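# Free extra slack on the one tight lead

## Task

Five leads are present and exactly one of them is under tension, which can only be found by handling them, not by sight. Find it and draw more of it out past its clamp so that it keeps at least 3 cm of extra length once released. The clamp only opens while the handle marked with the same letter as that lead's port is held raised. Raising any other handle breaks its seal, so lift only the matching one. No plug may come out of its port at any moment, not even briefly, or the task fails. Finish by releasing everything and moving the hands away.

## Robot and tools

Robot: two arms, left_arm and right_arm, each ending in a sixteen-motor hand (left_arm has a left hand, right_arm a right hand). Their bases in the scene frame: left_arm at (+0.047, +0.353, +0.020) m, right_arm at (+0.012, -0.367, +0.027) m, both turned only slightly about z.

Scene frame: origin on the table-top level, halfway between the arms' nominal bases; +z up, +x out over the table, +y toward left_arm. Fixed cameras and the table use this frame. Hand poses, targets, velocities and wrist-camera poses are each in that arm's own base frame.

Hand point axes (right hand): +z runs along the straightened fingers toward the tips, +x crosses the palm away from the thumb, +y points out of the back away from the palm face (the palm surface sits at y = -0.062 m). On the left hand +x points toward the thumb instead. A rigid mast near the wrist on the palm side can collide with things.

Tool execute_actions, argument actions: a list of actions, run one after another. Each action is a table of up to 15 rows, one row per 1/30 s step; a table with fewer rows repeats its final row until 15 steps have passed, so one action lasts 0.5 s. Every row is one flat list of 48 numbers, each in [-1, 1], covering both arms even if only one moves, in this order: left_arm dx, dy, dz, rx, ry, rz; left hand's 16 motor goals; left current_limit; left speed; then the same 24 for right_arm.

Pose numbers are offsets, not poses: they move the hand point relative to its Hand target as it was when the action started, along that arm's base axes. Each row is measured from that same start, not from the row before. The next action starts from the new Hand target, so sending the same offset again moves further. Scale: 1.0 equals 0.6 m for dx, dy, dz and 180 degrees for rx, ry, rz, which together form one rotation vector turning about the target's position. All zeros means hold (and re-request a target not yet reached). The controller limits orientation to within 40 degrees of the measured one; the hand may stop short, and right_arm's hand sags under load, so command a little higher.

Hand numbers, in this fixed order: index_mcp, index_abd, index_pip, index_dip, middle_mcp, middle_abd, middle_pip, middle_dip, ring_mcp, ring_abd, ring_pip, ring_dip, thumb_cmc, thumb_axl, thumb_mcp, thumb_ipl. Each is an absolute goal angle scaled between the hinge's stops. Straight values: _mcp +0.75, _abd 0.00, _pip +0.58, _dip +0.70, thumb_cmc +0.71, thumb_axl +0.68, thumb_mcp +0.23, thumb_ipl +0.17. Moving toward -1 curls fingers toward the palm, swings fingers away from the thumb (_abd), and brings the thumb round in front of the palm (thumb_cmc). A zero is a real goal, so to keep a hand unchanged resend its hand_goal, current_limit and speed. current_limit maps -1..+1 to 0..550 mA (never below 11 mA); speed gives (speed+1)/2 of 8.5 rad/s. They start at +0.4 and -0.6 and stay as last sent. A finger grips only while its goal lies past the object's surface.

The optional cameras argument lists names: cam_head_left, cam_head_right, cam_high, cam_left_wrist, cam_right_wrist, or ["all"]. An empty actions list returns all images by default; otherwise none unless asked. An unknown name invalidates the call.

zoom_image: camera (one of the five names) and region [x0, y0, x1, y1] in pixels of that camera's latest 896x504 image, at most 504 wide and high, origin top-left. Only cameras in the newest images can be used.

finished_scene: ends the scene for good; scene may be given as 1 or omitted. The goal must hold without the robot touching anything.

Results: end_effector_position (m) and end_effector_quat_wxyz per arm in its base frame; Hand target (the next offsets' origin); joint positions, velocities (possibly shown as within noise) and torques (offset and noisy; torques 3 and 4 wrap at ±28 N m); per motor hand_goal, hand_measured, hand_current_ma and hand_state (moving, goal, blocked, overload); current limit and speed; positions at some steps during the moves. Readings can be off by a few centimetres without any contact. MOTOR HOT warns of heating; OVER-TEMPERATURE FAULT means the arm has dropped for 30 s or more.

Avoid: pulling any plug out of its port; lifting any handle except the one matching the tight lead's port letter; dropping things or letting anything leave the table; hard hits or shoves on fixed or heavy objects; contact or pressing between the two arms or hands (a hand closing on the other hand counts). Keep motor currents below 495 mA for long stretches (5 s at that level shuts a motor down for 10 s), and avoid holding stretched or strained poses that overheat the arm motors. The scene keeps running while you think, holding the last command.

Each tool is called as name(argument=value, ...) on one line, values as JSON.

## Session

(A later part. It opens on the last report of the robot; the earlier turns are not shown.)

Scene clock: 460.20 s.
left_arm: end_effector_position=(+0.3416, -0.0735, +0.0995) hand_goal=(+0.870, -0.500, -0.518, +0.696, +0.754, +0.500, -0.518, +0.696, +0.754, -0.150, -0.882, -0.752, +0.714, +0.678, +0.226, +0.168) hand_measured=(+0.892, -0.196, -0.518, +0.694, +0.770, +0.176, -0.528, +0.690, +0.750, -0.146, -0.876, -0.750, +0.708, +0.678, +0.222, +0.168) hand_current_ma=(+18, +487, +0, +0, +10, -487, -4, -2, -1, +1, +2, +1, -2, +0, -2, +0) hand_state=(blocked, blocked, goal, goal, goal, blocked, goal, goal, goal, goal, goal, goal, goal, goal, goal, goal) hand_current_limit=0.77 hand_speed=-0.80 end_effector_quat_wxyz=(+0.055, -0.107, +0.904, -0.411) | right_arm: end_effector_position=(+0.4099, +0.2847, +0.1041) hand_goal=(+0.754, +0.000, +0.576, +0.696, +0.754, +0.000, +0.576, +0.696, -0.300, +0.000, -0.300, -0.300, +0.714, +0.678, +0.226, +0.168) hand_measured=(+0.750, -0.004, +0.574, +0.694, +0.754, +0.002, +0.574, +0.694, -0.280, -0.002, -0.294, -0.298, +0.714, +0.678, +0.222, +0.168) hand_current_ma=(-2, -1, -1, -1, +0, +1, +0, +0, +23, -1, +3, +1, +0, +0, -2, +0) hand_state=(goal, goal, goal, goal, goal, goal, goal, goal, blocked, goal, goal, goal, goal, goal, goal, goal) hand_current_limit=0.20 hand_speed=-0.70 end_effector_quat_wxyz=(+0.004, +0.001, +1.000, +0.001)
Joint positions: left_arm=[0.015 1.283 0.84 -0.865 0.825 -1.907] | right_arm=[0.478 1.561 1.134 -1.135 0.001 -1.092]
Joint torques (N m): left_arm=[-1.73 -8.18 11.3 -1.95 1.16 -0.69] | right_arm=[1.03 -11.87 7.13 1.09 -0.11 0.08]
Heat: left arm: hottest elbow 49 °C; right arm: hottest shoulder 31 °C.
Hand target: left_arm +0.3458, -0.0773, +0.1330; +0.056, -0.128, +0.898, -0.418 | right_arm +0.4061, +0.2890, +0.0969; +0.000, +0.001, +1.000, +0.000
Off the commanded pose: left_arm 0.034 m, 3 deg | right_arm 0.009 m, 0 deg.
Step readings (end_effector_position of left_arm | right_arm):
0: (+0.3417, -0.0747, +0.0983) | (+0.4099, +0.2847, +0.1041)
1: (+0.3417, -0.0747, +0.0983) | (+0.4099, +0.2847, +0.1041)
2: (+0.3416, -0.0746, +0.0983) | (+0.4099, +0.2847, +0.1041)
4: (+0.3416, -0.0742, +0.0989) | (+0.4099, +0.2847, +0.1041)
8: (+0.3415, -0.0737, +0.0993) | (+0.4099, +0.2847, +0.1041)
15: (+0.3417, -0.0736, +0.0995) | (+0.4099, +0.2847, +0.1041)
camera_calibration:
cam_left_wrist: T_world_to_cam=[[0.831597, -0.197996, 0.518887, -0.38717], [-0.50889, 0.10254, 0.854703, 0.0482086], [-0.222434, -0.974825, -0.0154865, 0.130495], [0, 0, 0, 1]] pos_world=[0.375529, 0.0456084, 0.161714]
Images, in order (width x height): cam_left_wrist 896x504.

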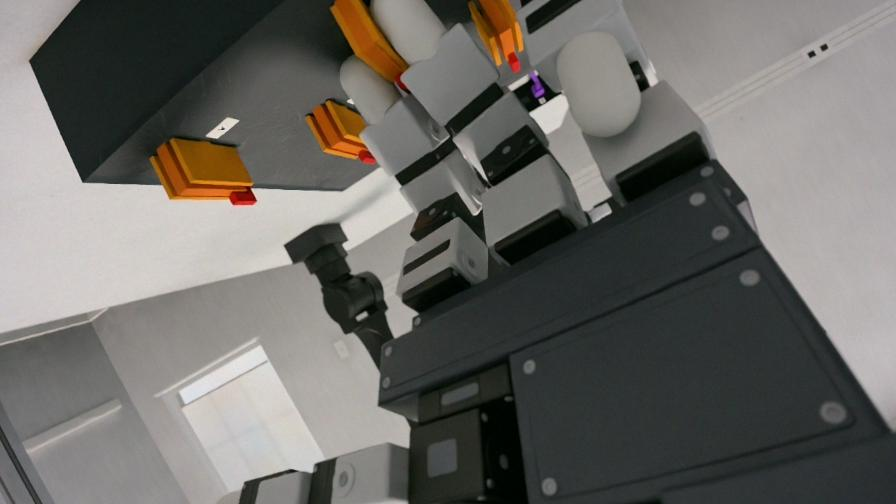

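execute_actions(actions=[[[0.003,-0.002,0.016,0,0,0,0.869,-0.5,-0.518,0.696,0.754,0.5,-0.518,0.696,0.754,-0.15,-0.883,-0.753,0.714,0.678,0.226,0.168,0.77,-0.8,0,0,0,0,0,0,0.754,0,0.576,0.696,0.754,0,0.576,0.696,-0.3,0,-0.3,-0.3,0.714,0.678,0.226,0.168,0.2,-0.7]]], cameras=["cam_left_wrist"])

zoom_image(camera="cam_left_wrist", region=[300, 0, 480, 120])

Scene clock: 461.47 s.
left_arm: end_effector_position=(+0.3420, -0.0729, +0.1020) hand_goal=(+0.870, -0.500, -0.518, +0.696, +0.754, +0.500, -0.518, +0.696, +0.754, -0.150, -0.882, -0.752, +0.714, +0.678, +0.226, +0.168) hand_measured=(+0.892, -0.196, -0.510, +0.698, +0.770, +0.176, -0.520, +0.694, +0.750, -0.146, -0.876, -0.750, +0.708, +0.678, +0.222, +0.168) hand_current_ma=(+18, +487, +3, +0, +11, -487, +0, +0, -1, +1, +2, +1, -2, +0, -2, +0) hand_state=(blocked, blocked, goal, goal, goal, blocked, goal, goal, goal, goal, goal, goal, goal, goal, goal, goal) hand_current_limit=0.77 hand_speed=-0.80 end_effector_quat_wxyz=(+0.054, -0.104, +0.906, -0.407) | right_arm: end_effector_position=(+0.4099, +0.2847, +0.1041) hand_goal=(+0.754, +0.000, +0.576, +0.696, +0.754, +0.000, +0.576, +0.696, -0.300, +0.000, -0.300, -0.300, +0.714, +0.678, +0.226, +0.168) hand_measured=(+0.750, -0.004, +0.574, +0.694, +0.754, +0.002, +0.574, +0.694, -0.280, -0.002, -0.294, -0.298, +0.714, +0.678, +0.222, +0.168) hand_current_ma=(-2, -1, -1, -1, +0, +1, +0, +0, +23, -1, +3, +1, +0, +0, -2, +0) hand_state=(goal, goal, goal, goal, goal, goal, goal, goal, blocked, goal, goal, goal, goal, goal, goal, goal) hand_current_limit=0.20 hand_speed=-0.70 end_effector_quat_wxyz=(+0.004, +0.001, +1.000, +0.001)
Joint positions: left_arm=[0.011 1.283 0.85 -0.881 0.816 -1.9] | right_arm=[0.478 1.561 1.134 -1.135 0.001 -1.092]
Joint torques (N m): left_arm=[-1.2 -8.35 12.01 -2.32 1.45 -0.8] | right_arm=[1.03 -11.93 7.13 1.1 -0.11 0.08]
Heat: left arm: hottest elbow 50 °C; right arm: hottest shoulder 31 °C.
Hand target: left_arm +0.3477, -0.0785, +0.1426; +0.056, -0.128, +0.898, -0.418 | right_arm +0.4061, +0.2890, +0.0969; +0.000, +0.001, +1.000, +0.000
Off the commanded pose: left_arm 0.041 m, 3 deg | right_arm 0.009 m, 0 deg.
Step readings (end_effector_position of left_arm | right_arm):
0: (+0.3417, -0.0735, +0.0995) | (+0.4099, +0.2847, +0.1041)
1: (+0.3417, -0.0735, +0.0996) | (+0.4099, +0.2847, +0.1041)
2: (+0.3417, -0.0734, +0.0998) | (+0.4099, +0.2847, +0.1041)
4: (+0.3417, -0.0733, +0.1006) | (+0.4099, +0.2847, +0.1041)
8: (+0.3418, -0.0731, +0.1018) | (+0.4099, +0.2847, +0.1041)
15: (+0.3420, -0.0729, +0.1021) | (+0.4099, +0.2847, +0.1041)
camera_calibration:
cam_left_wrist: T_world_to_cam=[[0.831691, -0.207581, 0.514976, -0.388994], [-0.506424, 0.096672, 0.856848, 0.0446084], [-0.227649, -0.973429, -0.0247226, 0.134037], [0, 0, 0, 1]] pos_world=[0.376627, 0.0454156, 0.165413]
Images, in order (width x height): cam_left_wrist 896x504.

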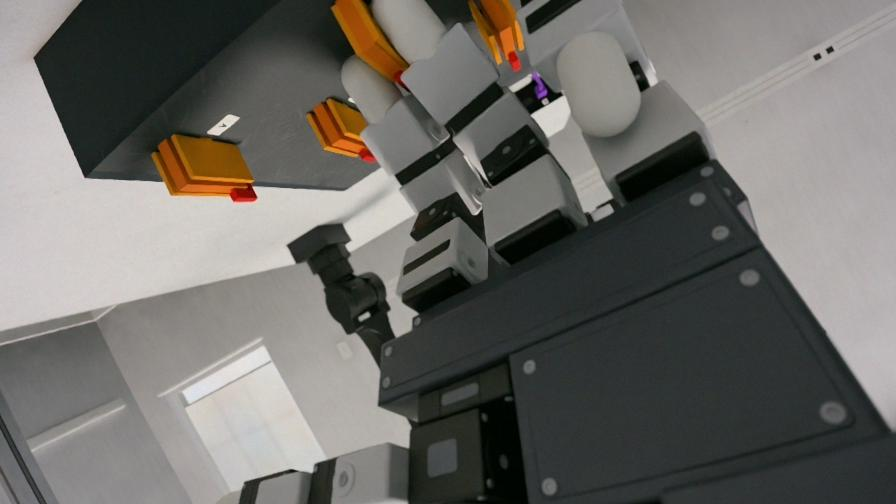

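Scaled by 2.800 from the camera's 896x504 image, which has a finer 1280x720 frame.

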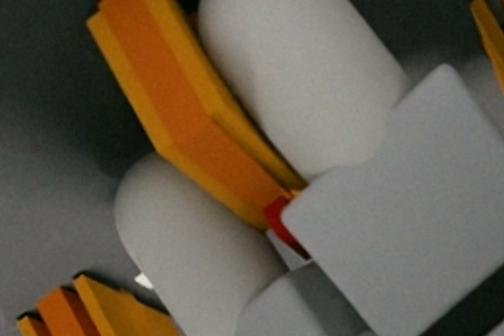

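execute_actions(actions=[[[0.002,-0.003,0.016,0,0,0,0.869,-0.5,-0.518,0.696,0.754,0.5,-0.518,0.696,0.754,-0.15,-0.883,-0.753,0.714,0.678,0.226,0.168,0.77,-0.8,0,0,0,0,0,0,0.754,0,0.576,0.696,0.754,0,0.576,0.696,-0.3,0,-0.3,-0.3,0.714,0.678,0.226,0.168,0.2,-0.7]]], cameras=["cam_left_wrist","cam_head_left"])

zoom_image(camera="cam_left_wrist", region=[300, 0, 480, 120])

zoom_image(camera="cam_head_left", region=[220, 220, 300, 320])

Scene clock: 462.90 s.
left_arm: end_effector_position=(+0.3420, -0.0723, +0.1036) hand_goal=(+0.870, -0.500, -0.518, +0.696, +0.754, +0.500, -0.518, +0.696, +0.754, -0.150, -0.882, -0.752, +0.714, +0.678, +0.226, +0.168) hand_measured=(+0.892, -0.196, -0.500, +0.702, +0.770, +0.174, -0.510, +0.698, +0.750, -0.146, -0.876, -0.750, +0.708, +0.678, +0.222, +0.168) hand_current_ma=(+18, +487, +12, +2, +11, -487, +3, +0, -1, +1, +2, +1, -2, +0, -2, +0) hand_state=(blocked, blocked, goal, goal, goal, blocked, goal, goal, goal, goal, goal, goal, goal, goal, goal, goal) hand_current_limit=0.77 hand_speed=-0.80 end_effector_quat_wxyz=(+0.052, -0.102, +0.909, -0.402) | right_arm: end_effector_position=(+0.4099, +0.2847, +0.1041) hand_goal=(+0.754, +0.000, +0.576, +0.696, +0.754, +0.000, +0.576, +0.696, -0.300, +0.000, -0.300, -0.300, +0.714, +0.678, +0.226, +0.168) hand_measured=(+0.750, -0.004, +0.574, +0.694, +0.754, +0.002, +0.574, +0.694, -0.280, -0.002, -0.294, -0.298, +0.714, +0.678, +0.222, +0.168) hand_current_ma=(-2, -1, -1, -1, +0, +1, +0, +0, +23, -1, +3, +1, +0, +0, -2, +0) hand_state=(goal, goal, goal, goal, goal, goal, goal, goal, blocked, goal, goal, goal, goal, goal, goal, goal) hand_current_limit=0.20 hand_speed=-0.70 end_effector_quat_wxyz=(+0.004, +0.001, +1.000, +0.001)
Joint positions: left_arm=[0.007 1.283 0.857 -0.894 0.805 -1.894] | right_arm=[0.478 1.561 1.134 -1.135 0.001 -1.092]
Joint torques (N m): left_arm=[-1.03 -8.88 12.9 -2.66 1.91 -0.98] | right_arm=[1.08 -11.87 7.13 1.09 -0.11 0.08]
Heat: left arm: hottest elbow 50 °C; right arm: hottest shoulder 31 °C.
Hand target: left_arm +0.3488, -0.0803, +0.1522; +0.056, -0.128, +0.898, -0.418 | right_arm +0.4061, +0.2890, +0.0969; +0.000, +0.001, +1.000, +0.000
Off the commanded pose: left_arm 0.050 m, 4 deg | right_arm 0.009 m, 0 deg.
Step readings (end_effector_position of left_arm | right_arm):
0: (+0.3419, -0.0729, +0.1020) | (+0.4099, +0.2847, +0.1041)
1: (+0.3419, -0.0729, +0.1020) | (+0.4099, +0.2847, +0.1041)
2: (+0.3420, -0.0729, +0.1024) | (+0.4099, +0.2847, +0.1041)
4: (+0.3419, -0.0727, +0.1028) | (+0.4099, +0.2847, +0.1041)
8: (+0.3420, -0.0725, +0.1033) | (+0.4099, +0.2847, +0.1041)
15: (+0.3420, -0.0723, +0.1035) | (+0.4099, +0.2847, +0.1041)
camera_calibration:
cam_left_wrist: T_world_to_cam=[[0.831229, -0.218084, 0.511368, -0.389988], [-0.504676, 0.0897566, 0.85863, 0.0420451], [-0.233152, -0.971794, -0.0354533, 0.137836], [0, 0, 0, 1]] pos_world=[0.377526, 0.0451238, 0.168213]
Images, in order (width x height): cam_head_left 896x504, cam_left_wrist 896x504.

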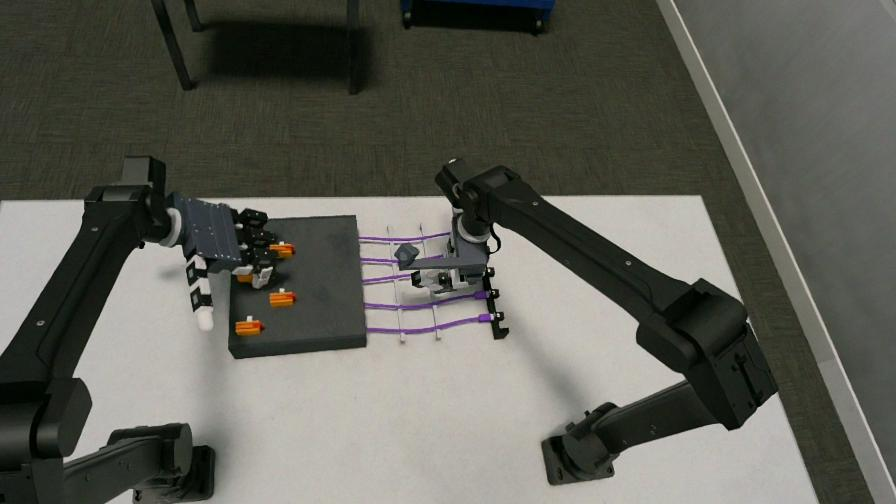

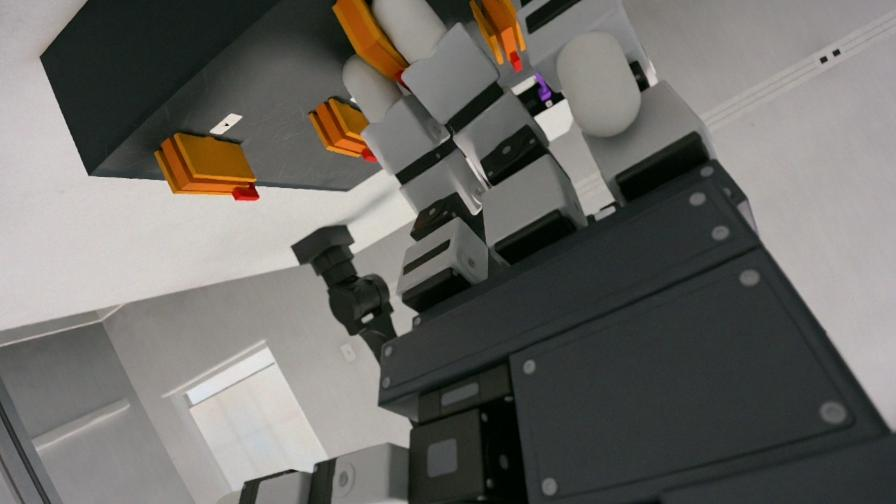

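Scaled by 2.800 from the camera's 896x504 image, which has a finer 1280x720 frame.

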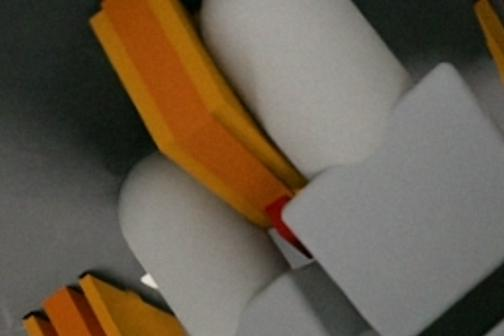

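Scaled by 5.040 from the camera's 896x504 image, which has a finer 1280x720 frame.

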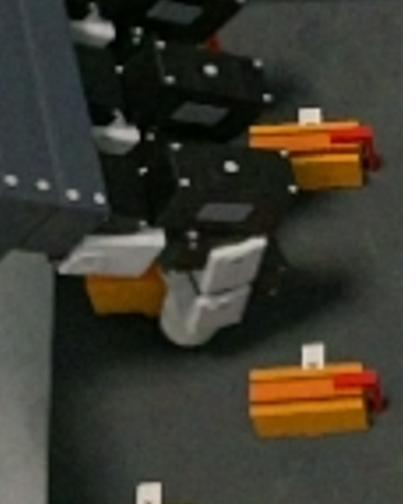

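execute_actions(actions=[[[0.002,-0.003,0.016,0,0,0,0.869,-0.5,-0.518,0.696,0.754,0.5,-0.518,0.696,0.754,-0.15,-0.883,-0.753,0.714,0.678,0.226,0.168,0.77,-0.8,0,0,0,0,0,0,0.754,0,0.576,0.696,0.754,0,0.576,0.696,-0.3,0,-0.3,-0.3,0.714,0.678,0.226,0.168,0.2,-0.7]]], cameras=["cam_left_wrist"])

zoom_image(camera="cam_left_wrist", region=[300, 0, 480, 120])

Scene clock: 464.77 s.
left_arm: end_effector_position=(+0.3418, -0.0714, +0.1055) hand_goal=(+0.870, -0.500, -0.518, +0.696, +0.754, +0.500, -0.518, +0.696, +0.754, -0.150, -0.882, -0.752, +0.714, +0.678, +0.226, +0.168) hand_measured=(+0.892, -0.196, -0.486, +0.708, +0.770, +0.154, -0.498, +0.704, +0.750, -0.146, -0.876, -0.750, +0.708, +0.678, +0.222, +0.168) hand_current_ma=(+18, +487, +30, +6, +11, -487, +14, +3, -1, +1, +2, +1, -2, +0, -2, +0) hand_state=(blocked, blocked, blocked, goal, goal, blocked, blocked, goal, goal, goal, goal, goal, goal, goal, goal, goal) hand_current_limit=0.77 hand_speed=-0.80 end_effector_quat_wxyz=(+0.050, -0.102, +0.911, -0.396) | right_arm: end_effector_position=(+0.4099, +0.2847, +0.1041) hand_goal=(+0.754, +0.000, +0.576, +0.696, +0.754, +0.000, +0.576, +0.696, -0.300, +0.000, -0.300, -0.300, +0.714, +0.678, +0.226, +0.168) hand_measured=(+0.750, -0.004, +0.574, +0.694, +0.754, +0.002, +0.574, +0.694, -0.280, -0.002, -0.294, -0.298, +0.714, +0.678, +0.222, +0.168) hand_current_ma=(-2, -1, -1, -1, +0, +1, +0, +0, +23, -1, +3, +1, +0, +0, -2, +0) hand_state=(goal, goal, goal, goal, goal, goal, goal, goal, blocked, goal, goal, goal, goal, goal, goal, goal) hand_current_limit=0.20 hand_speed=-0.70 end_effector_quat_wxyz=(+0.004, +0.001, +1.000, +0.001)
Joint positions: left_arm=[0.004 1.283 0.865 -0.909 0.793 -1.892] | right_arm=[0.478 1.561 1.134 -1.135 0.001 -1.092]
Joint torques (N m): left_arm=[-1.44 -9.23 13.85 -2.74 2.26 -1.04] | right_arm=[1.03 -11.87 7.12 1.11 -0.11 0.08]
Heat: left arm: hottest elbow 50 °C; right arm: hottest shoulder 31 °C.
Hand target: left_arm +0.3500, -0.0821, +0.1618; +0.056, -0.128, +0.898, -0.418 | right_arm +0.4061, +0.2890, +0.0969; +0.000, +0.001, +1.000, +0.000
Off the commanded pose: left_arm 0.058 m, 4 deg | right_arm 0.009 m, 0 deg.
Step readings (end_effector_position of left_arm | right_arm):
0: (+0.3420, -0.0723, +0.1036) | (+0.4099, +0.2847, +0.1041)
1: (+0.3420, -0.0722, +0.1036) | (+0.4099, +0.2847, +0.1041)
2: (+0.3420, -0.0722, +0.1038) | (+0.4099, +0.2847, +0.1041)
4: (+0.3421, -0.0721, +0.1044) | (+0.4099, +0.2847, +0.1041)
8: (+0.3419, -0.0717, +0.1051) | (+0.4099, +0.2847, +0.1041)
15: (+0.3418, -0.0714, +0.1053) | (+0.4099, +0.2847, +0.1041)
camera_calibration:
cam_left_wrist: T_world_to_cam=[[0.833406, -0.225508, 0.50456, -0.391064], [-0.500082, 0.0809431, 0.862187, 0.0376638], [-0.235271, -0.970873, -0.0453144, 0.140564], [0, 0, 0, 1]] pos_world=[0.377821, 0.0452333, 0.171212]
Images, in order (width x height): cam_left_wrist 896x504.

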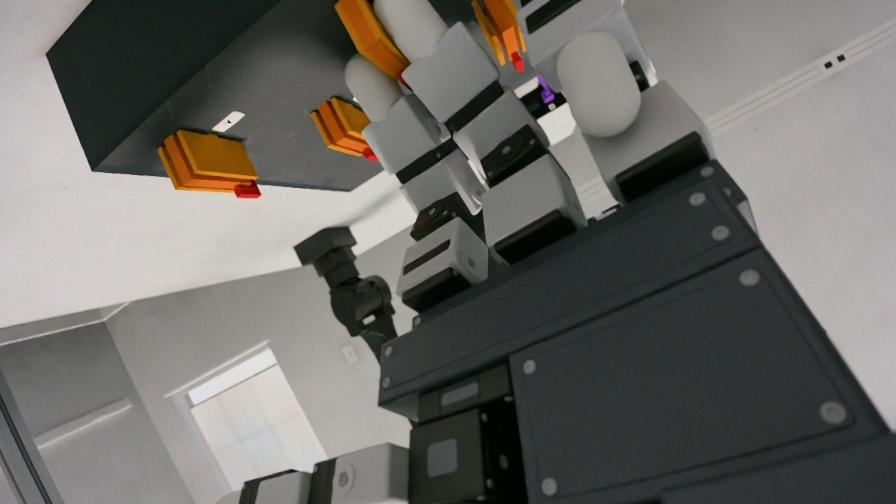

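Scaled by 2.800 from the camera's 896x504 image, which has a finer 1280x720 frame.

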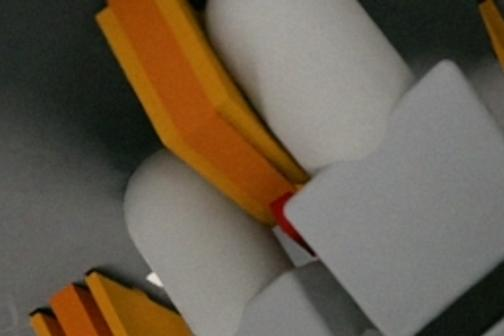

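execute_actions(actions=[[[0.002,-0.002,0.012,-0.01,0,0.012,0.869,-0.5,-0.518,0.696,0.754,0.5,-0.518,0.696,0.754,-0.15,-0.883,-0.753,0.714,0.678,0.226,0.168,0.77,-0.8,0,0,0,0,0,0,0.754,0,0.576,0.696,0.754,0,0.576,0.696,-0.3,0,-0.3,-0.3,0.714,0.678,0.226,0.168,0.2,-0.7]]], cameras=["cam_left_wrist"])

zoom_image(camera="cam_left_wrist", region=[300, 0, 480, 120])

Scene clock: 467.80 s.
left_arm: end_effector_position=(+0.3405, -0.0721, +0.1063) hand_goal=(+0.870, -0.500, -0.518, +0.696, +0.754, +0.500, -0.518, +0.696, +0.754, -0.150, -0.882, -0.752, +0.714, +0.678, +0.226, +0.168) hand_measured=(+0.888, -0.196, -0.486, +0.708, +0.764, +0.134, -0.486, +0.710, +0.750, -0.146, -0.876, -0.750, +0.708, +0.678, +0.222, +0.168) hand_current_ma=(+14, +487, +30, +6, +5, -487, +31, +8, -1, +1, +2, +1, -2, +0, -2, +0) hand_state=(goal, blocked, blocked, goal, goal, blocked, blocked, goal, goal, goal, goal, goal, goal, goal, goal, goal) hand_current_limit=0.77 hand_speed=-0.80 end_effector_quat_wxyz=(+0.047, -0.110, +0.909, -0.400) | right_arm: end_effector_position=(+0.4099, +0.2847, +0.1041) hand_goal=(+0.754, +0.000, +0.576, +0.696, +0.754, +0.000, +0.576, +0.696, -0.300, +0.000, -0.300, -0.300, +0.714, +0.678, +0.226, +0.168) hand_measured=(+0.750, -0.004, +0.574, +0.694, +0.754, +0.002, +0.574, +0.694, -0.280, -0.002, -0.294, -0.298, +0.714, +0.678, +0.222, +0.168) hand_current_ma=(-2, -1, -1, -1, +0, +1, +0, +0, +23, -1, +3, +1, +0, +0, -2, +0) hand_state=(goal, goal, goal, goal, goal, goal, goal, goal, blocked, goal, goal, goal, goal, goal, goal, goal) hand_current_limit=0.20 hand_speed=-0.70 end_effector_quat_wxyz=(+0.004, +0.001, +1.000, +0.001)
Joint positions: left_arm=[0.007 1.283 0.865 -0.909 0.801 -1.909] | right_arm=[0.478 1.561 1.134 -1.135 0.001 -1.092]
Joint torques (N m): left_arm=[-1.14 -10.05 13.74 -1.91 3.05 -1.25] | right_arm=[1.03 -11.87 7.13 1.09 -0.11 0.08]
Heat: left arm: hottest elbow 51 °C; right arm: hottest shoulder 31 °C.
Hand target: left_arm +0.3513, -0.0832, +0.1690; +0.062, -0.146, +0.889, -0.431 | right_arm +0.4061, +0.2890, +0.0969; +0.000, +0.001, +1.000, +0.000
Off the commanded pose: left_arm 0.065 m, 6 deg | right_arm 0.009 m, 0 deg.
Step readings (end_effector_position of left_arm | right_arm):
0: (+0.3418, -0.0714, +0.1055) | (+0.4099, +0.2847, +0.1041)
1: (+0.3418, -0.0714, +0.1055) | (+0.4099, +0.2847, +0.1041)
2: (+0.3417, -0.0715, +0.1055) | (+0.4099, +0.2847, +0.1041)
4: (+0.3417, -0.0718, +0.1056) | (+0.4099, +0.2847, +0.1041)
8: (+0.3411, -0.0725, +0.1060) | (+0.4099, +0.2847, +0.1041)
15: (+0.3406, -0.0723, +0.1062) | (+0.4099, +0.2847, +0.1041)
camera_calibration:
cam_left_wrist: T_world_to_cam=[[0.842266, -0.209557, 0.496662, -0.391605], [-0.490773, 0.0830506, 0.86732, 0.0328499], [-0.223001, -0.974263, -0.0328942, 0.133866], [0, 0, 0, 1]] pos_world=[0.37581, 0.0456286, 0.170408]
Images, in order (width x height): cam_left_wrist 896x504.

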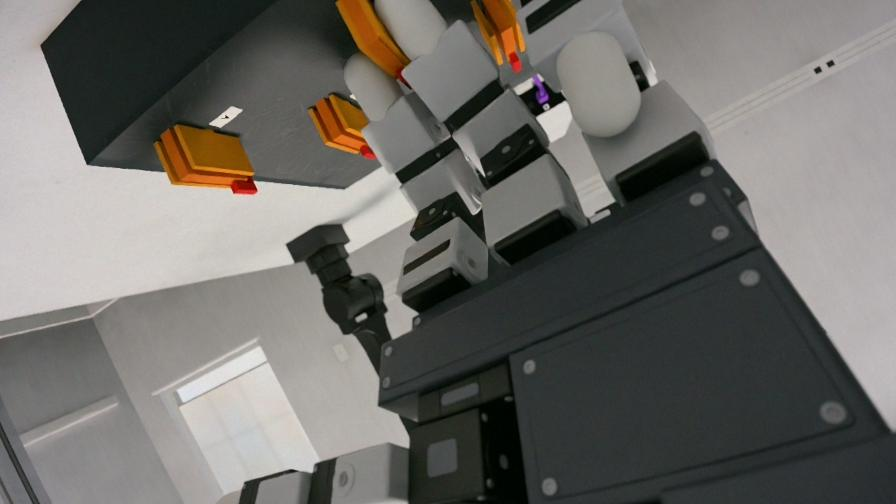

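Scaled by 2.800 from the camera's 896x504 image, which has a finer 1280x720 frame.

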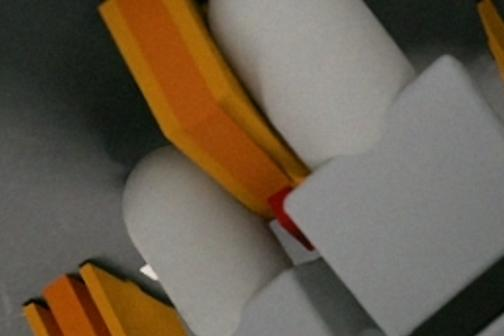

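execute_actions(actions=[[[0.015,-0.002,0.012,0,0,0.00,0.869,-0.5,-0.518,0.696,0.754,0.5,-0.518,0.696,0.754,-0.15,-0.883,-0.753,0.714,0.678,0.226,0.168,0.77,-0.8,0,0,0,0,0,0,0.754,0,0.576,0.696,0.754,0,0.576,0.696,-0.3,0,-0.3,-0.3,0.714,0.678,0.226,0.168,0.2,-0.7]]], cameras=["cam_left_wrist"])

zoom_image(camera="cam_left_wrist", region=[300, 0, 480, 120])

Scene clock: 469.73 s.
left_arm: end_effector_position=(+0.3428, -0.0839, +0.1507) hand_goal=(+0.870, -0.500, -0.518, +0.696, +0.754, +0.500, -0.518, +0.696, +0.754, -0.150, -0.882, -0.752, +0.714, +0.678, +0.226, +0.168) hand_measured=(+0.856, -0.308, -0.548, +0.688, +0.760, +0.140, -0.524, +0.702, +0.750, -0.146, -0.876, -0.750, +0.708, +0.678, +0.222, +0.168) hand_current_ma=(-10, +487, -29, -3, +2, -487, -1, +2, -1, +1, +2, +1, -2, +0, -2, +0) hand_state=(goal, blocked, blocked, goal, goal, blocked, goal, goal, goal, goal, goal, goal, goal, goal, goal, goal) hand_current_limit=0.77 hand_speed=-0.80 end_effector_quat_wxyz=(+0.044, -0.147, +0.891, -0.428) | right_arm: end_effector_position=(+0.4099, +0.2847, +0.1041) hand_goal=(+0.754, +0.000, +0.576, +0.696, +0.754, +0.000, +0.576, +0.696, -0.300, +0.000, -0.300, -0.300, +0.714, +0.678, +0.226, +0.168) hand_measured=(+0.750, -0.004, +0.574, +0.694, +0.754, +0.002, +0.574, +0.694, -0.280, -0.002, -0.294, -0.298, +0.714, +0.678, +0.222, +0.168) hand_current_ma=(-2, -1, -1, -1, +0, +1, +0, +0, +23, -1, +3, +1, +0, +0, -2, +0) hand_state=(goal, goal, goal, goal, goal, goal, goal, goal, blocked, goal, goal, goal, goal, goal, goal, goal) hand_current_limit=0.20 hand_speed=-0.70 end_effector_quat_wxyz=(+0.004, +0.001, +1.000, +0.001)
Joint positions: left_arm=[0.009 1.237 0.931 -0.962 0.85 -2.027] | right_arm=[0.478 1.561 1.134 -1.135 0.001 -1.092]
Joint torques (N m): left_arm=[-1.03 -5.83 11.32 -0.18 0.92 -0.16] | right_arm=[1.03 -11.87 7.13 1.07 -0.11 0.08]
Heat: left arm: hottest elbow 51 °C; right arm: hottest shoulder 31 °C.
Hand target: left_arm +0.3602, -0.0845, +0.1761; +0.062, -0.146, +0.889, -0.430 | right_arm +0.4061, +0.2890, +0.0969; +0.000, +0.001, +1.000, +0.000
Off the commanded pose: left_arm 0.031 m, 2 deg | right_arm 0.009 m, 0 deg.
Step readings (end_effector_position of left_arm | right_arm):
0: (+0.3405, -0.0721, +0.1063) | (+0.4099, +0.2847, +0.1041)
1: (+0.3405, -0.0721, +0.1063) | (+0.4099, +0.2847, +0.1041)
2: (+0.3409, -0.0721, +0.1067) | (+0.4099, +0.2847, +0.1041)
4: (+0.3411, -0.0722, +0.1072) | (+0.4099, +0.2847, +0.1041)
8: (+0.3411, -0.0724, +0.1077) | (+0.4099, +0.2847, +0.1041)
15: (+0.3413, -0.0732, +0.1114) | (+0.4099, +0.2847, +0.1041)
camera_calibration:
cam_left_wrist: T_world_to_cam=[[0.866501, -0.119556, 0.484647, -0.417063], [-0.473382, 0.111249, 0.873804, -0.00819262], [-0.158385, -0.986575, 0.0398013, 0.0901477], [0, 0, 0, 1]] pos_world=[0.371785, 0.0399864, 0.205699]
Images, in order (width x height): cam_left_wrist 896x504.

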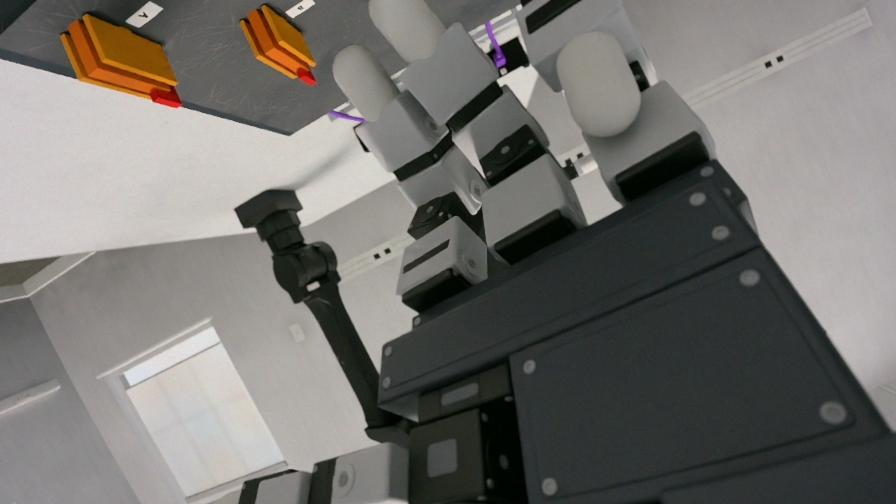

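Scaled by 2.800 from the camera's 896x504 image, which has a finer 1280x720 frame.

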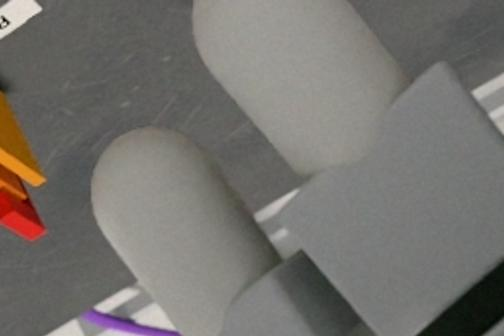

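execute_actions(actions=[[[0,0,0.01,0,0,0.00,0.869,0,-0.518,0.696,0.754,0,-0.518,0.696,0.754,-0.15,-0.883,-0.753,0.714,0.678,0.226,0.168,0.3,-0.5,0,0,0,0,0,0,0.754,0,0.576,0.696,0.754,0,0.576,0.696,-0.3,0,-0.3,-0.3,0.714,0.678,0.226,0.168,0.2,-0.7]]], cameras=["cam_head_left","cam_head_right","cam_high","cam_left_wrist"])

zoom_image(camera="cam_head_left", region=[220, 220, 300, 320])

zoom_image(camera="cam_head_right", region=[220, 220, 300, 320])

zoom_image(camera="cam_left_wrist", region=[0, 0, 504, 200])

Scene clock: 471.17 s.
left_arm: end_effector_position=(+0.3411, -0.0844, +0.1552) hand_goal=(+0.870, +0.000, -0.518, +0.696, +0.754, +0.000, -0.518, +0.696, +0.754, -0.150, -0.882, -0.752, +0.714, +0.678, +0.226, +0.168) hand_measured=(+0.856, -0.004, -0.520, +0.694, +0.750, +0.002, -0.520, +0.698, +0.750, -0.146, -0.876, -0.750, +0.708, +0.678, +0.222, +0.168) hand_current_ma=(-9, -1, +0, -1, -1, +0, +0, +1, -1, +1, +2, +1, -2, +0, -2, +0) hand_state=(goal, goal, goal, goal, goal, goal, goal, goal, goal, goal, goal, goal, goal, goal, goal, goal) hand_current_limit=0.30 hand_speed=-0.50 end_effector_quat_wxyz=(+0.037, -0.155, +0.890, -0.427) | right_arm: end_effector_position=(+0.4099, +0.2847, +0.1041) hand_goal=(+0.754, +0.000, +0.576, +0.696, +0.754, +0.000, +0.576, +0.696, -0.300, +0.000, -0.300, -0.300, +0.714, +0.678, +0.226, +0.168) hand_measured=(+0.750, -0.004, +0.574, +0.694, +0.754, +0.002, +0.574, +0.694, -0.280, -0.002, -0.294, -0.298, +0.714, +0.678, +0.222, +0.168) hand_current_ma=(-2, -1, -1, -1, +0, +1, +0, +0, +23, -1, +3, +1, +0, +0, -2, +0) hand_state=(goal, goal, goal, goal, goal, goal, goal, goal, blocked, goal, goal, goal, goal, goal, goal, goal) hand_current_limit=0.20 hand_speed=-0.70 end_effector_quat_wxyz=(+0.004, +0.001, +1.000, +0.001)
Joint positions: left_arm=[0.009 1.237 0.943 -0.982 0.849 -2.041] | right_arm=[0.478 1.561 1.134 -1.135 0.001 -1.092]
Joint torques (N m): left_arm=[-0.97 -6.07 12.23 -0.23 0.75 -0.22] | right_arm=[1.03 -11.87 7.13 1.09 -0.11 0.08]
Heat: left arm: hottest elbow 51 °C; right arm: hottest shoulder 31 °C.
Hand target: left_arm +0.3603, -0.0845, +0.1822; +0.062, -0.146, +0.889, -0.431 | right_arm +0.4061, +0.2890, +0.0969; +0.000, +0.001, +1.000, +0.000
Off the commanded pose: left_arm 0.033 m, 3 deg | right_arm 0.009 m, 0 deg.
Step readings (end_effector_position of left_arm | right_arm):
0: (+0.3428, -0.0840, +0.1507) | (+0.4099, +0.2847, +0.1041)
1: (+0.3428, -0.0840, +0.1507) | (+0.4099, +0.2847, +0.1041)
2: (+0.3422, -0.0840, +0.1507) | (+0.4099, +0.2847, +0.1041)
4: (+0.3406, -0.0841, +0.1506) | (+0.4099, +0.2847, +0.1041)
8: (+0.3395, -0.0843, +0.1522) | (+0.4099, +0.2847, +0.1041)
15: (+0.3412, -0.0843, +0.1551) | (+0.4099, +0.2847, +0.1041)
camera_calibration:
cam_left_wrist: T_world_to_cam=[[0.876438, -0.110811, 0.46859, -0.417943], [-0.457938, 0.108962, 0.882281, -0.0196791], [-0.148825, -0.98785, 0.0447538, 0.0851906], [0, 0, 0, 1]] pos_world=[0.369968, 0.039987, 0.209394]
Images, in order (width x height): cam_head_left 896x504, cam_head_right 896x504, cam_high 896x504, cam_left_wrist 896x504.

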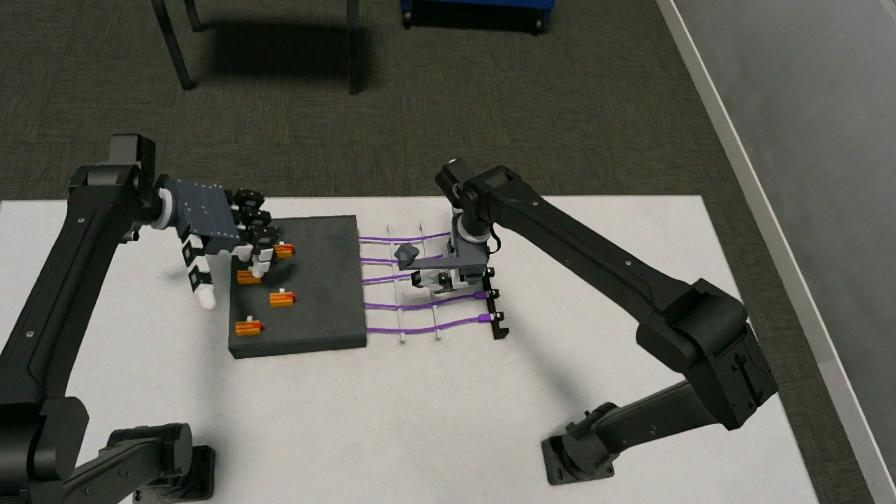

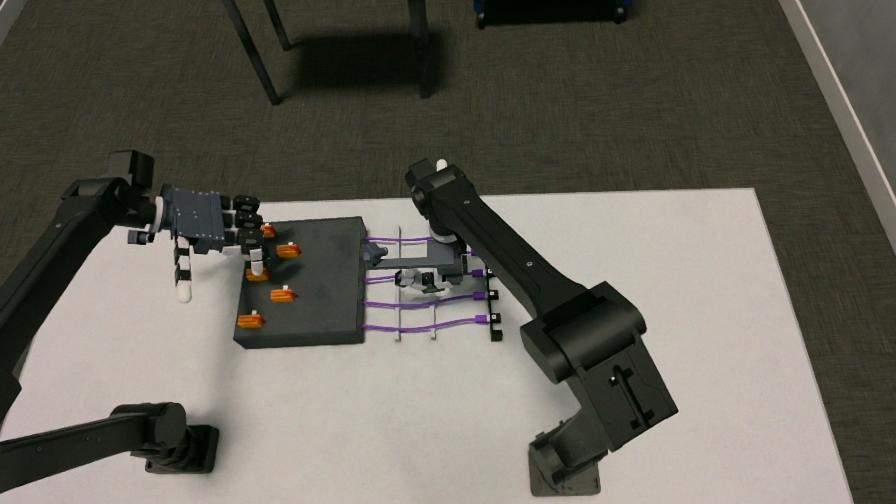

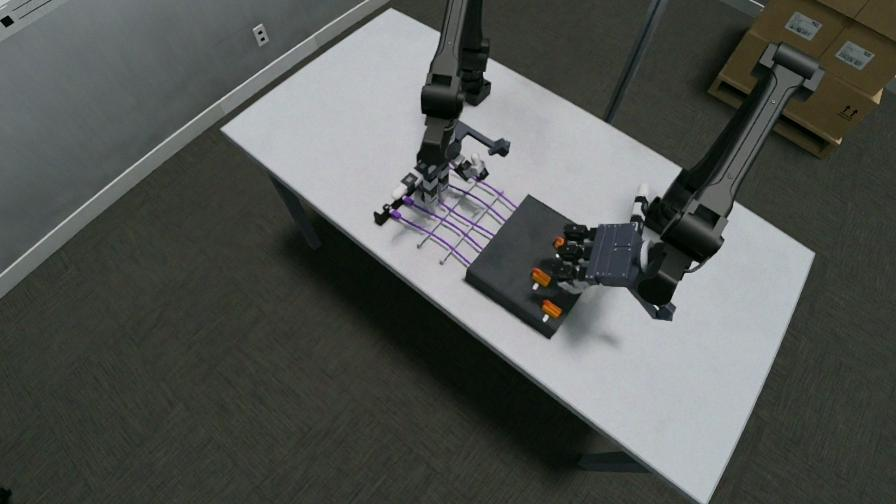

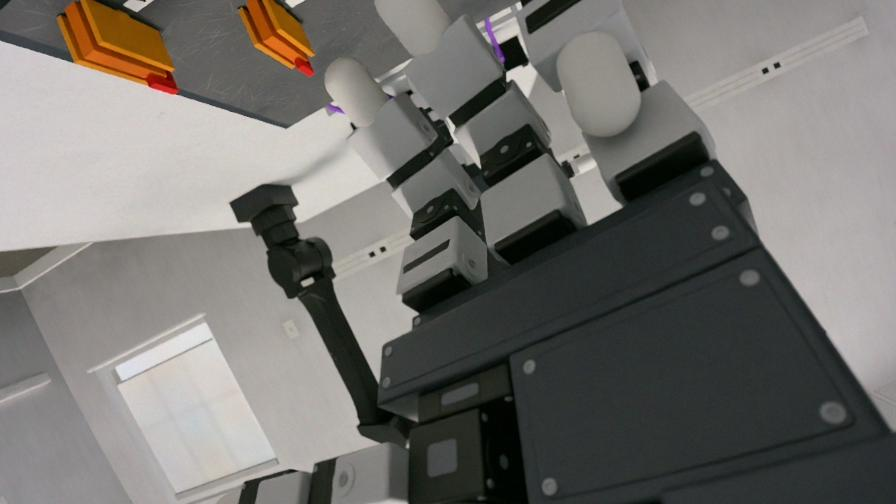

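Scaled by 5.040 from the camera's 896x504 image, which has a finer 1280x720 frame.

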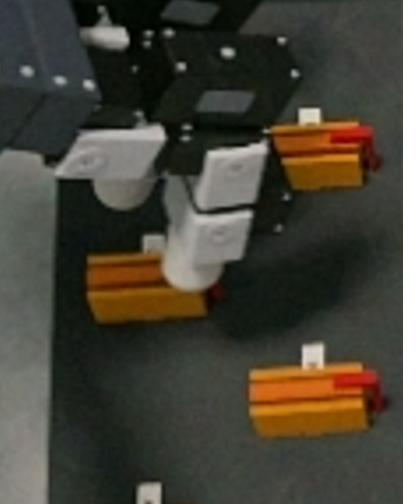

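Scaled by 5.040 from the camera's 896x504 image, which has a finer 1280x720 frame.

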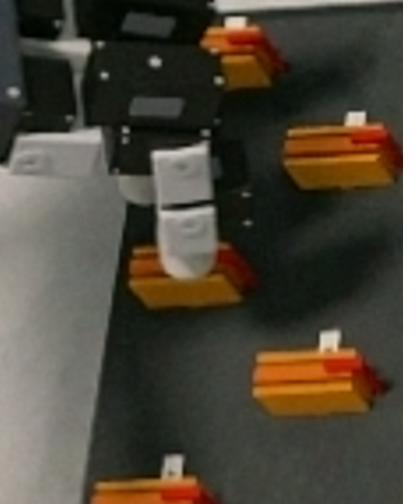

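Scaled by 1.000.

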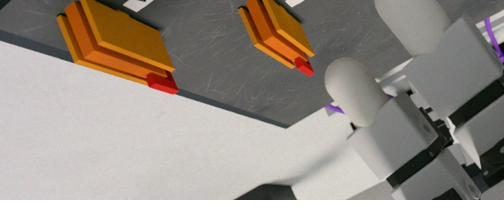

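execute_actions(actions=[[[-0.0055,0.015,-0.02,0.0095,-0.0035,-0.101,0.891,0.15,-0.708,0.696,0.891,-0.1,-0.708,0.696,0.754,-0.15,-0.883,-0.753,0.714,0.678,0.226,0.168,0.3,-0.5,0,0,0,0,0,0,0.754,0,0.576,0.696,0.754,0,0.576,0.696,-0.3,0,-0.3,-0.3,0.714,0.678,0.226,0.168,0.2,-0.7]]], cameras=["cam_left_wrist","cam_head_left"])

Scene clock: 485.50 s.
left_arm: end_effector_position=(+0.3367, -0.0751, +0.1531) hand_goal=(+0.892, +0.150, -0.708, +0.696, +0.892, -0.100, -0.708, +0.696, +0.754, -0.150, -0.882, -0.752, +0.714, +0.678, +0.226, +0.168) hand_measured=(+0.880, +0.146, -0.704, +0.694, +0.878, -0.096, -0.704, +0.698, +0.750, -0.146, -0.876, -0.750, +0.708, +0.678, +0.222, +0.168) hand_current_ma=(-8, -1, +1, -1, -9, +1, +1, +1, -1, +1, +2, +1, -2, +0, -2, +0) hand_state=(goal, goal, goal, goal, goal, goal, goal, goal, goal, goal, goal, goal, goal, goal, goal, goal) hand_current_limit=0.30 hand_speed=-0.50 end_effector_quat_wxyz=(-0.016, -0.016, +0.907, -0.421) | right_arm: end_effector_position=(+0.4099, +0.2847, +0.1041) hand_goal=(+0.754, +0.000, +0.576, +0.696, +0.754, +0.000, +0.576, +0.696, -0.300, +0.000, -0.300, -0.300, +0.714, +0.678, +0.226, +0.168) hand_measured=(+0.750, -0.004, +0.574, +0.694, +0.754, +0.002, +0.574, +0.694, -0.280, -0.002, -0.294, -0.298, +0.714, +0.678, +0.222, +0.168) hand_current_ma=(-2, -1, -1, -1, +0, +1, +0, +0, +23, -1, +3, +1, +0, +0, -2, +0) hand_state=(goal, goal, goal, goal, goal, goal, goal, goal, blocked, goal, goal, goal, goal, goal, goal, goal) hand_current_limit=0.20 hand_speed=-0.70 end_effector_quat_wxyz=(+0.004, +0.001, +1.000, +0.001)
Joint positions: left_arm=[0.009 1.344 1.047 -1.308 0.868 -1.58] | right_arm=[0.478 1.561 1.134 -1.135 0.001 -1.092]
Joint torques (N m): left_arm=[-1.67 -5.13 11.41 -0.81 0.95 0.04] | right_arm=[1.03 -11.93 7.13 1.1 -0.11 0.08]
Heat: left arm: hottest elbow 51 °C; right arm: hottest shoulder 31 °C.
Hand target: left_arm +0.3570, -0.0754, +0.1701; +0.000, +0.000, +0.906, -0.422 | right_arm +0.4061, +0.2890, +0.0969; +0.000, +0.001, +1.000, +0.000
Off the commanded pose: left_arm 0.027 m, 3 deg | right_arm 0.009 m, 0 deg.
Step readings (end_effector_position of left_arm | right_arm):
0: (+0.3411, -0.0844, +0.1552) | (+0.4099, +0.2847, +0.1041)
1: (+0.3409, -0.0843, +0.1553) | (+0.4099, +0.2847, +0.1041)
2: (+0.3389, -0.0837, +0.1558) | (+0.4099, +0.2847, +0.1041)
4: (+0.3342, -0.0833, +0.1579) | (+0.4099, +0.2847, +0.1041)
8: (+0.3330, -0.0800, +0.1572) | (+0.4099, +0.2847, +0.1041)
15: (+0.3331, -0.0765, +0.1512) | (+0.4099, +0.2847, +0.1041)
camera_calibration:
cam_left_wrist: T_world_to_cam=[[0.793068, -0.372244, 0.48216, -0.405693], [-0.427119, 0.224525, 0.875876, -0.0214767], [-0.434296, -0.900568, 0.0190712, 0.200338], [0, 0, 0, 1]] pos_world=[0.399575, 0.0342235, 0.210599]
Images, in order (width x height): cam_head_left 896x504, cam_left_wrist 896x504.

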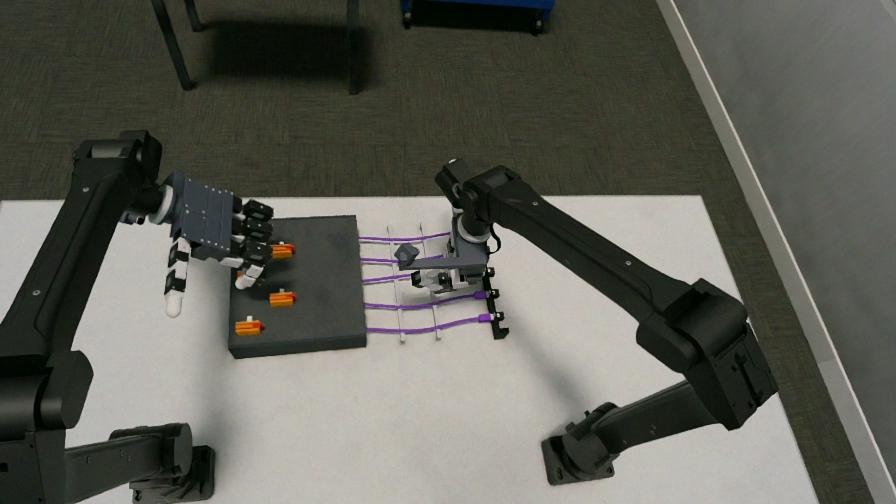

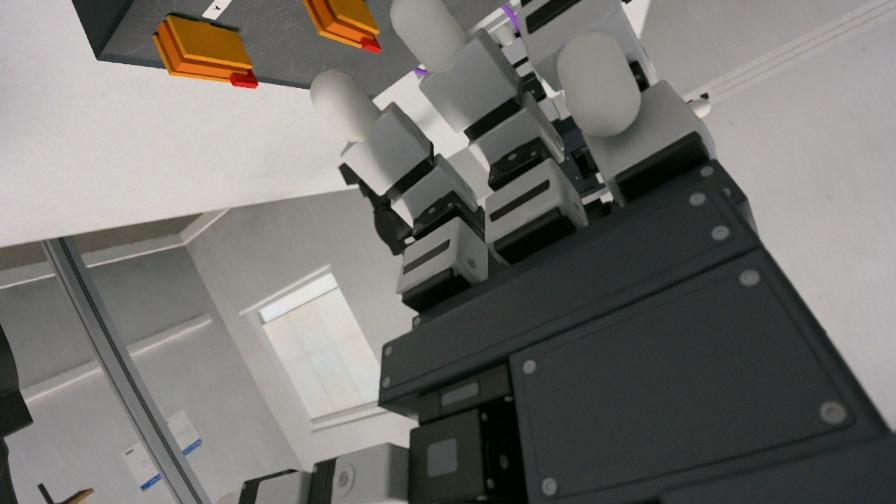

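execute_actions(actions=[[[0,0,0,0,0,0,0.891,-0.7,-0.708,0.696,0.891,0.7,-0.708,0.696,0.754,-0.15,-0.883,-0.753,0.714,0.678,0.226,0.168,0.0,-0.5,0,0,0,0,0,0,0.754,0,0.576,0.696,0.754,0,0.576,0.696,-0.3,0,-0.3,-0.3,0.714,0.678,0.226,0.168,0.2,-0.7]]], cameras=["cam_left_wrist"])

zoom_image(camera="cam_left_wrist", region=[250, 0, 700, 250])

Scene clock: 486.60 s.
left_arm: end_effector_position=(+0.3351, -0.0750, +0.1516) hand_goal=(+0.892, -0.700, -0.708, +0.696, +0.892, +0.700, -0.708, +0.696, +0.754, -0.150, -0.882, -0.752, +0.714, +0.678, +0.226, +0.168) hand_measured=(+0.880, -0.240, -0.718, +0.694, +0.878, +0.288, -0.718, +0.698, +0.750, -0.146, -0.876, -0.750, +0.708, +0.678, +0.222, +0.168) hand_current_ma=(-8, +275, -4, -1, -9, -275, -5, +1, -1, +1, +2, +1, -2, +0, -2, +0) hand_state=(goal, blocked, goal, goal, goal, blocked, goal, goal, goal, goal, goal, goal, goal, goal, goal, goal) hand_current_limit=0.00 hand_speed=-0.50 end_effector_quat_wxyz=(-0.020, -0.013, +0.907, -0.421) | right_arm: end_effector_position=(+0.4099, +0.2847, +0.1041) hand_goal=(+0.754, +0.000, +0.576, +0.696, +0.754, +0.000, +0.576, +0.696, -0.300, +0.000, -0.300, -0.300, +0.714, +0.678, +0.226, +0.168) hand_measured=(+0.750, -0.004, +0.574, +0.694, +0.754, +0.002, +0.574, +0.694, -0.280, -0.002, -0.294, -0.298, +0.714, +0.678, +0.222, +0.168) hand_current_ma=(-2, -1, -1, -1, +0, +1, +0, +0, +23, -1, +3, +1, +0, +0, -2, +0) hand_state=(goal, goal, goal, goal, goal, goal, goal, goal, blocked, goal, goal, goal, goal, goal, goal, goal) hand_current_limit=0.20 hand_speed=-0.70 end_effector_quat_wxyz=(+0.004, +0.001, +1.000, +0.001)
Joint positions: left_arm=[0.009 1.349 1.047 -1.319 0.868 -1.568] | right_arm=[0.478 1.561 1.134 -1.135 0.001 -1.092]
Joint torques (N m): left_arm=[-1.14 -5.01 11.74 -0.96 1 -0.02] | right_arm=[1.03 -11.87 7.13 1.07 -0.11 0.08]
Heat: left arm: hottest elbow 51 °C; right arm: hottest shoulder 31 °C.
Hand target: left_arm +0.3569, -0.0754, +0.1701; +0.000, -0.001, +0.906, -0.422 | right_arm +0.4061, +0.2890, +0.0969; +0.000, +0.001, +1.000, +0.000
Off the commanded pose: left_arm 0.029 m, 3 deg | right_arm 0.009 m, 0 deg.
Step readings (end_effector_position of left_arm | right_arm):
0: (+0.3366, -0.0751, +0.1531) | (+0.4099, +0.2847, +0.1041)
1: (+0.3366, -0.0751, +0.1531) | (+0.4099, +0.2847, +0.1041)
2: (+0.3365, -0.0751, +0.1531) | (+0.4099, +0.2847, +0.1041)
4: (+0.3360, -0.0751, +0.1529) | (+0.4099, +0.2847, +0.1041)
8: (+0.3353, -0.0750, +0.1520) | (+0.4099, +0.2847, +0.1041)
15: (+0.3351, -0.0750, +0.1516) | (+0.4099, +0.2847, +0.1041)
camera_calibration:
cam_left_wrist: T_world_to_cam=[[0.793285, -0.378345, 0.477025, -0.403374], [-0.419488, 0.228213, 0.878606, -0.0236575], [-0.44128, -0.897092, 0.0223266, 0.201916], [0, 0, 0, 1]] pos_world=[0.399168, 0.033921, 0.208697]
Images, in order (width x height): cam_left_wrist 896x504.

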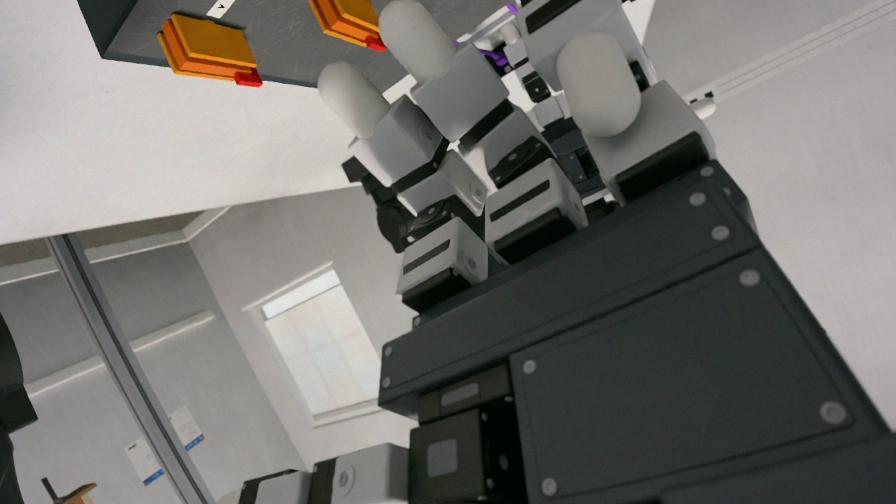

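Scaled by 1.120 from the camera's 896x504 image, which has a finer 1280x720 frame.

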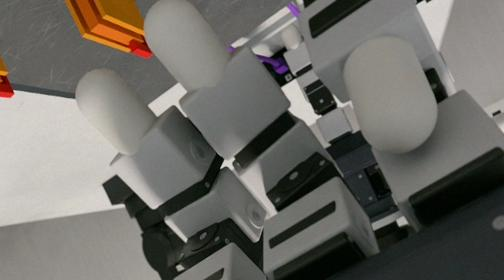

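zoom_image(camera="cam_left_wrist", region=[140, 0, 390, 100])

Scaled by 2.016 from the camera's 896x504 image, which has a finer 1280x720 frame.

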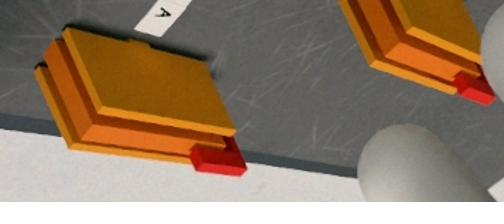

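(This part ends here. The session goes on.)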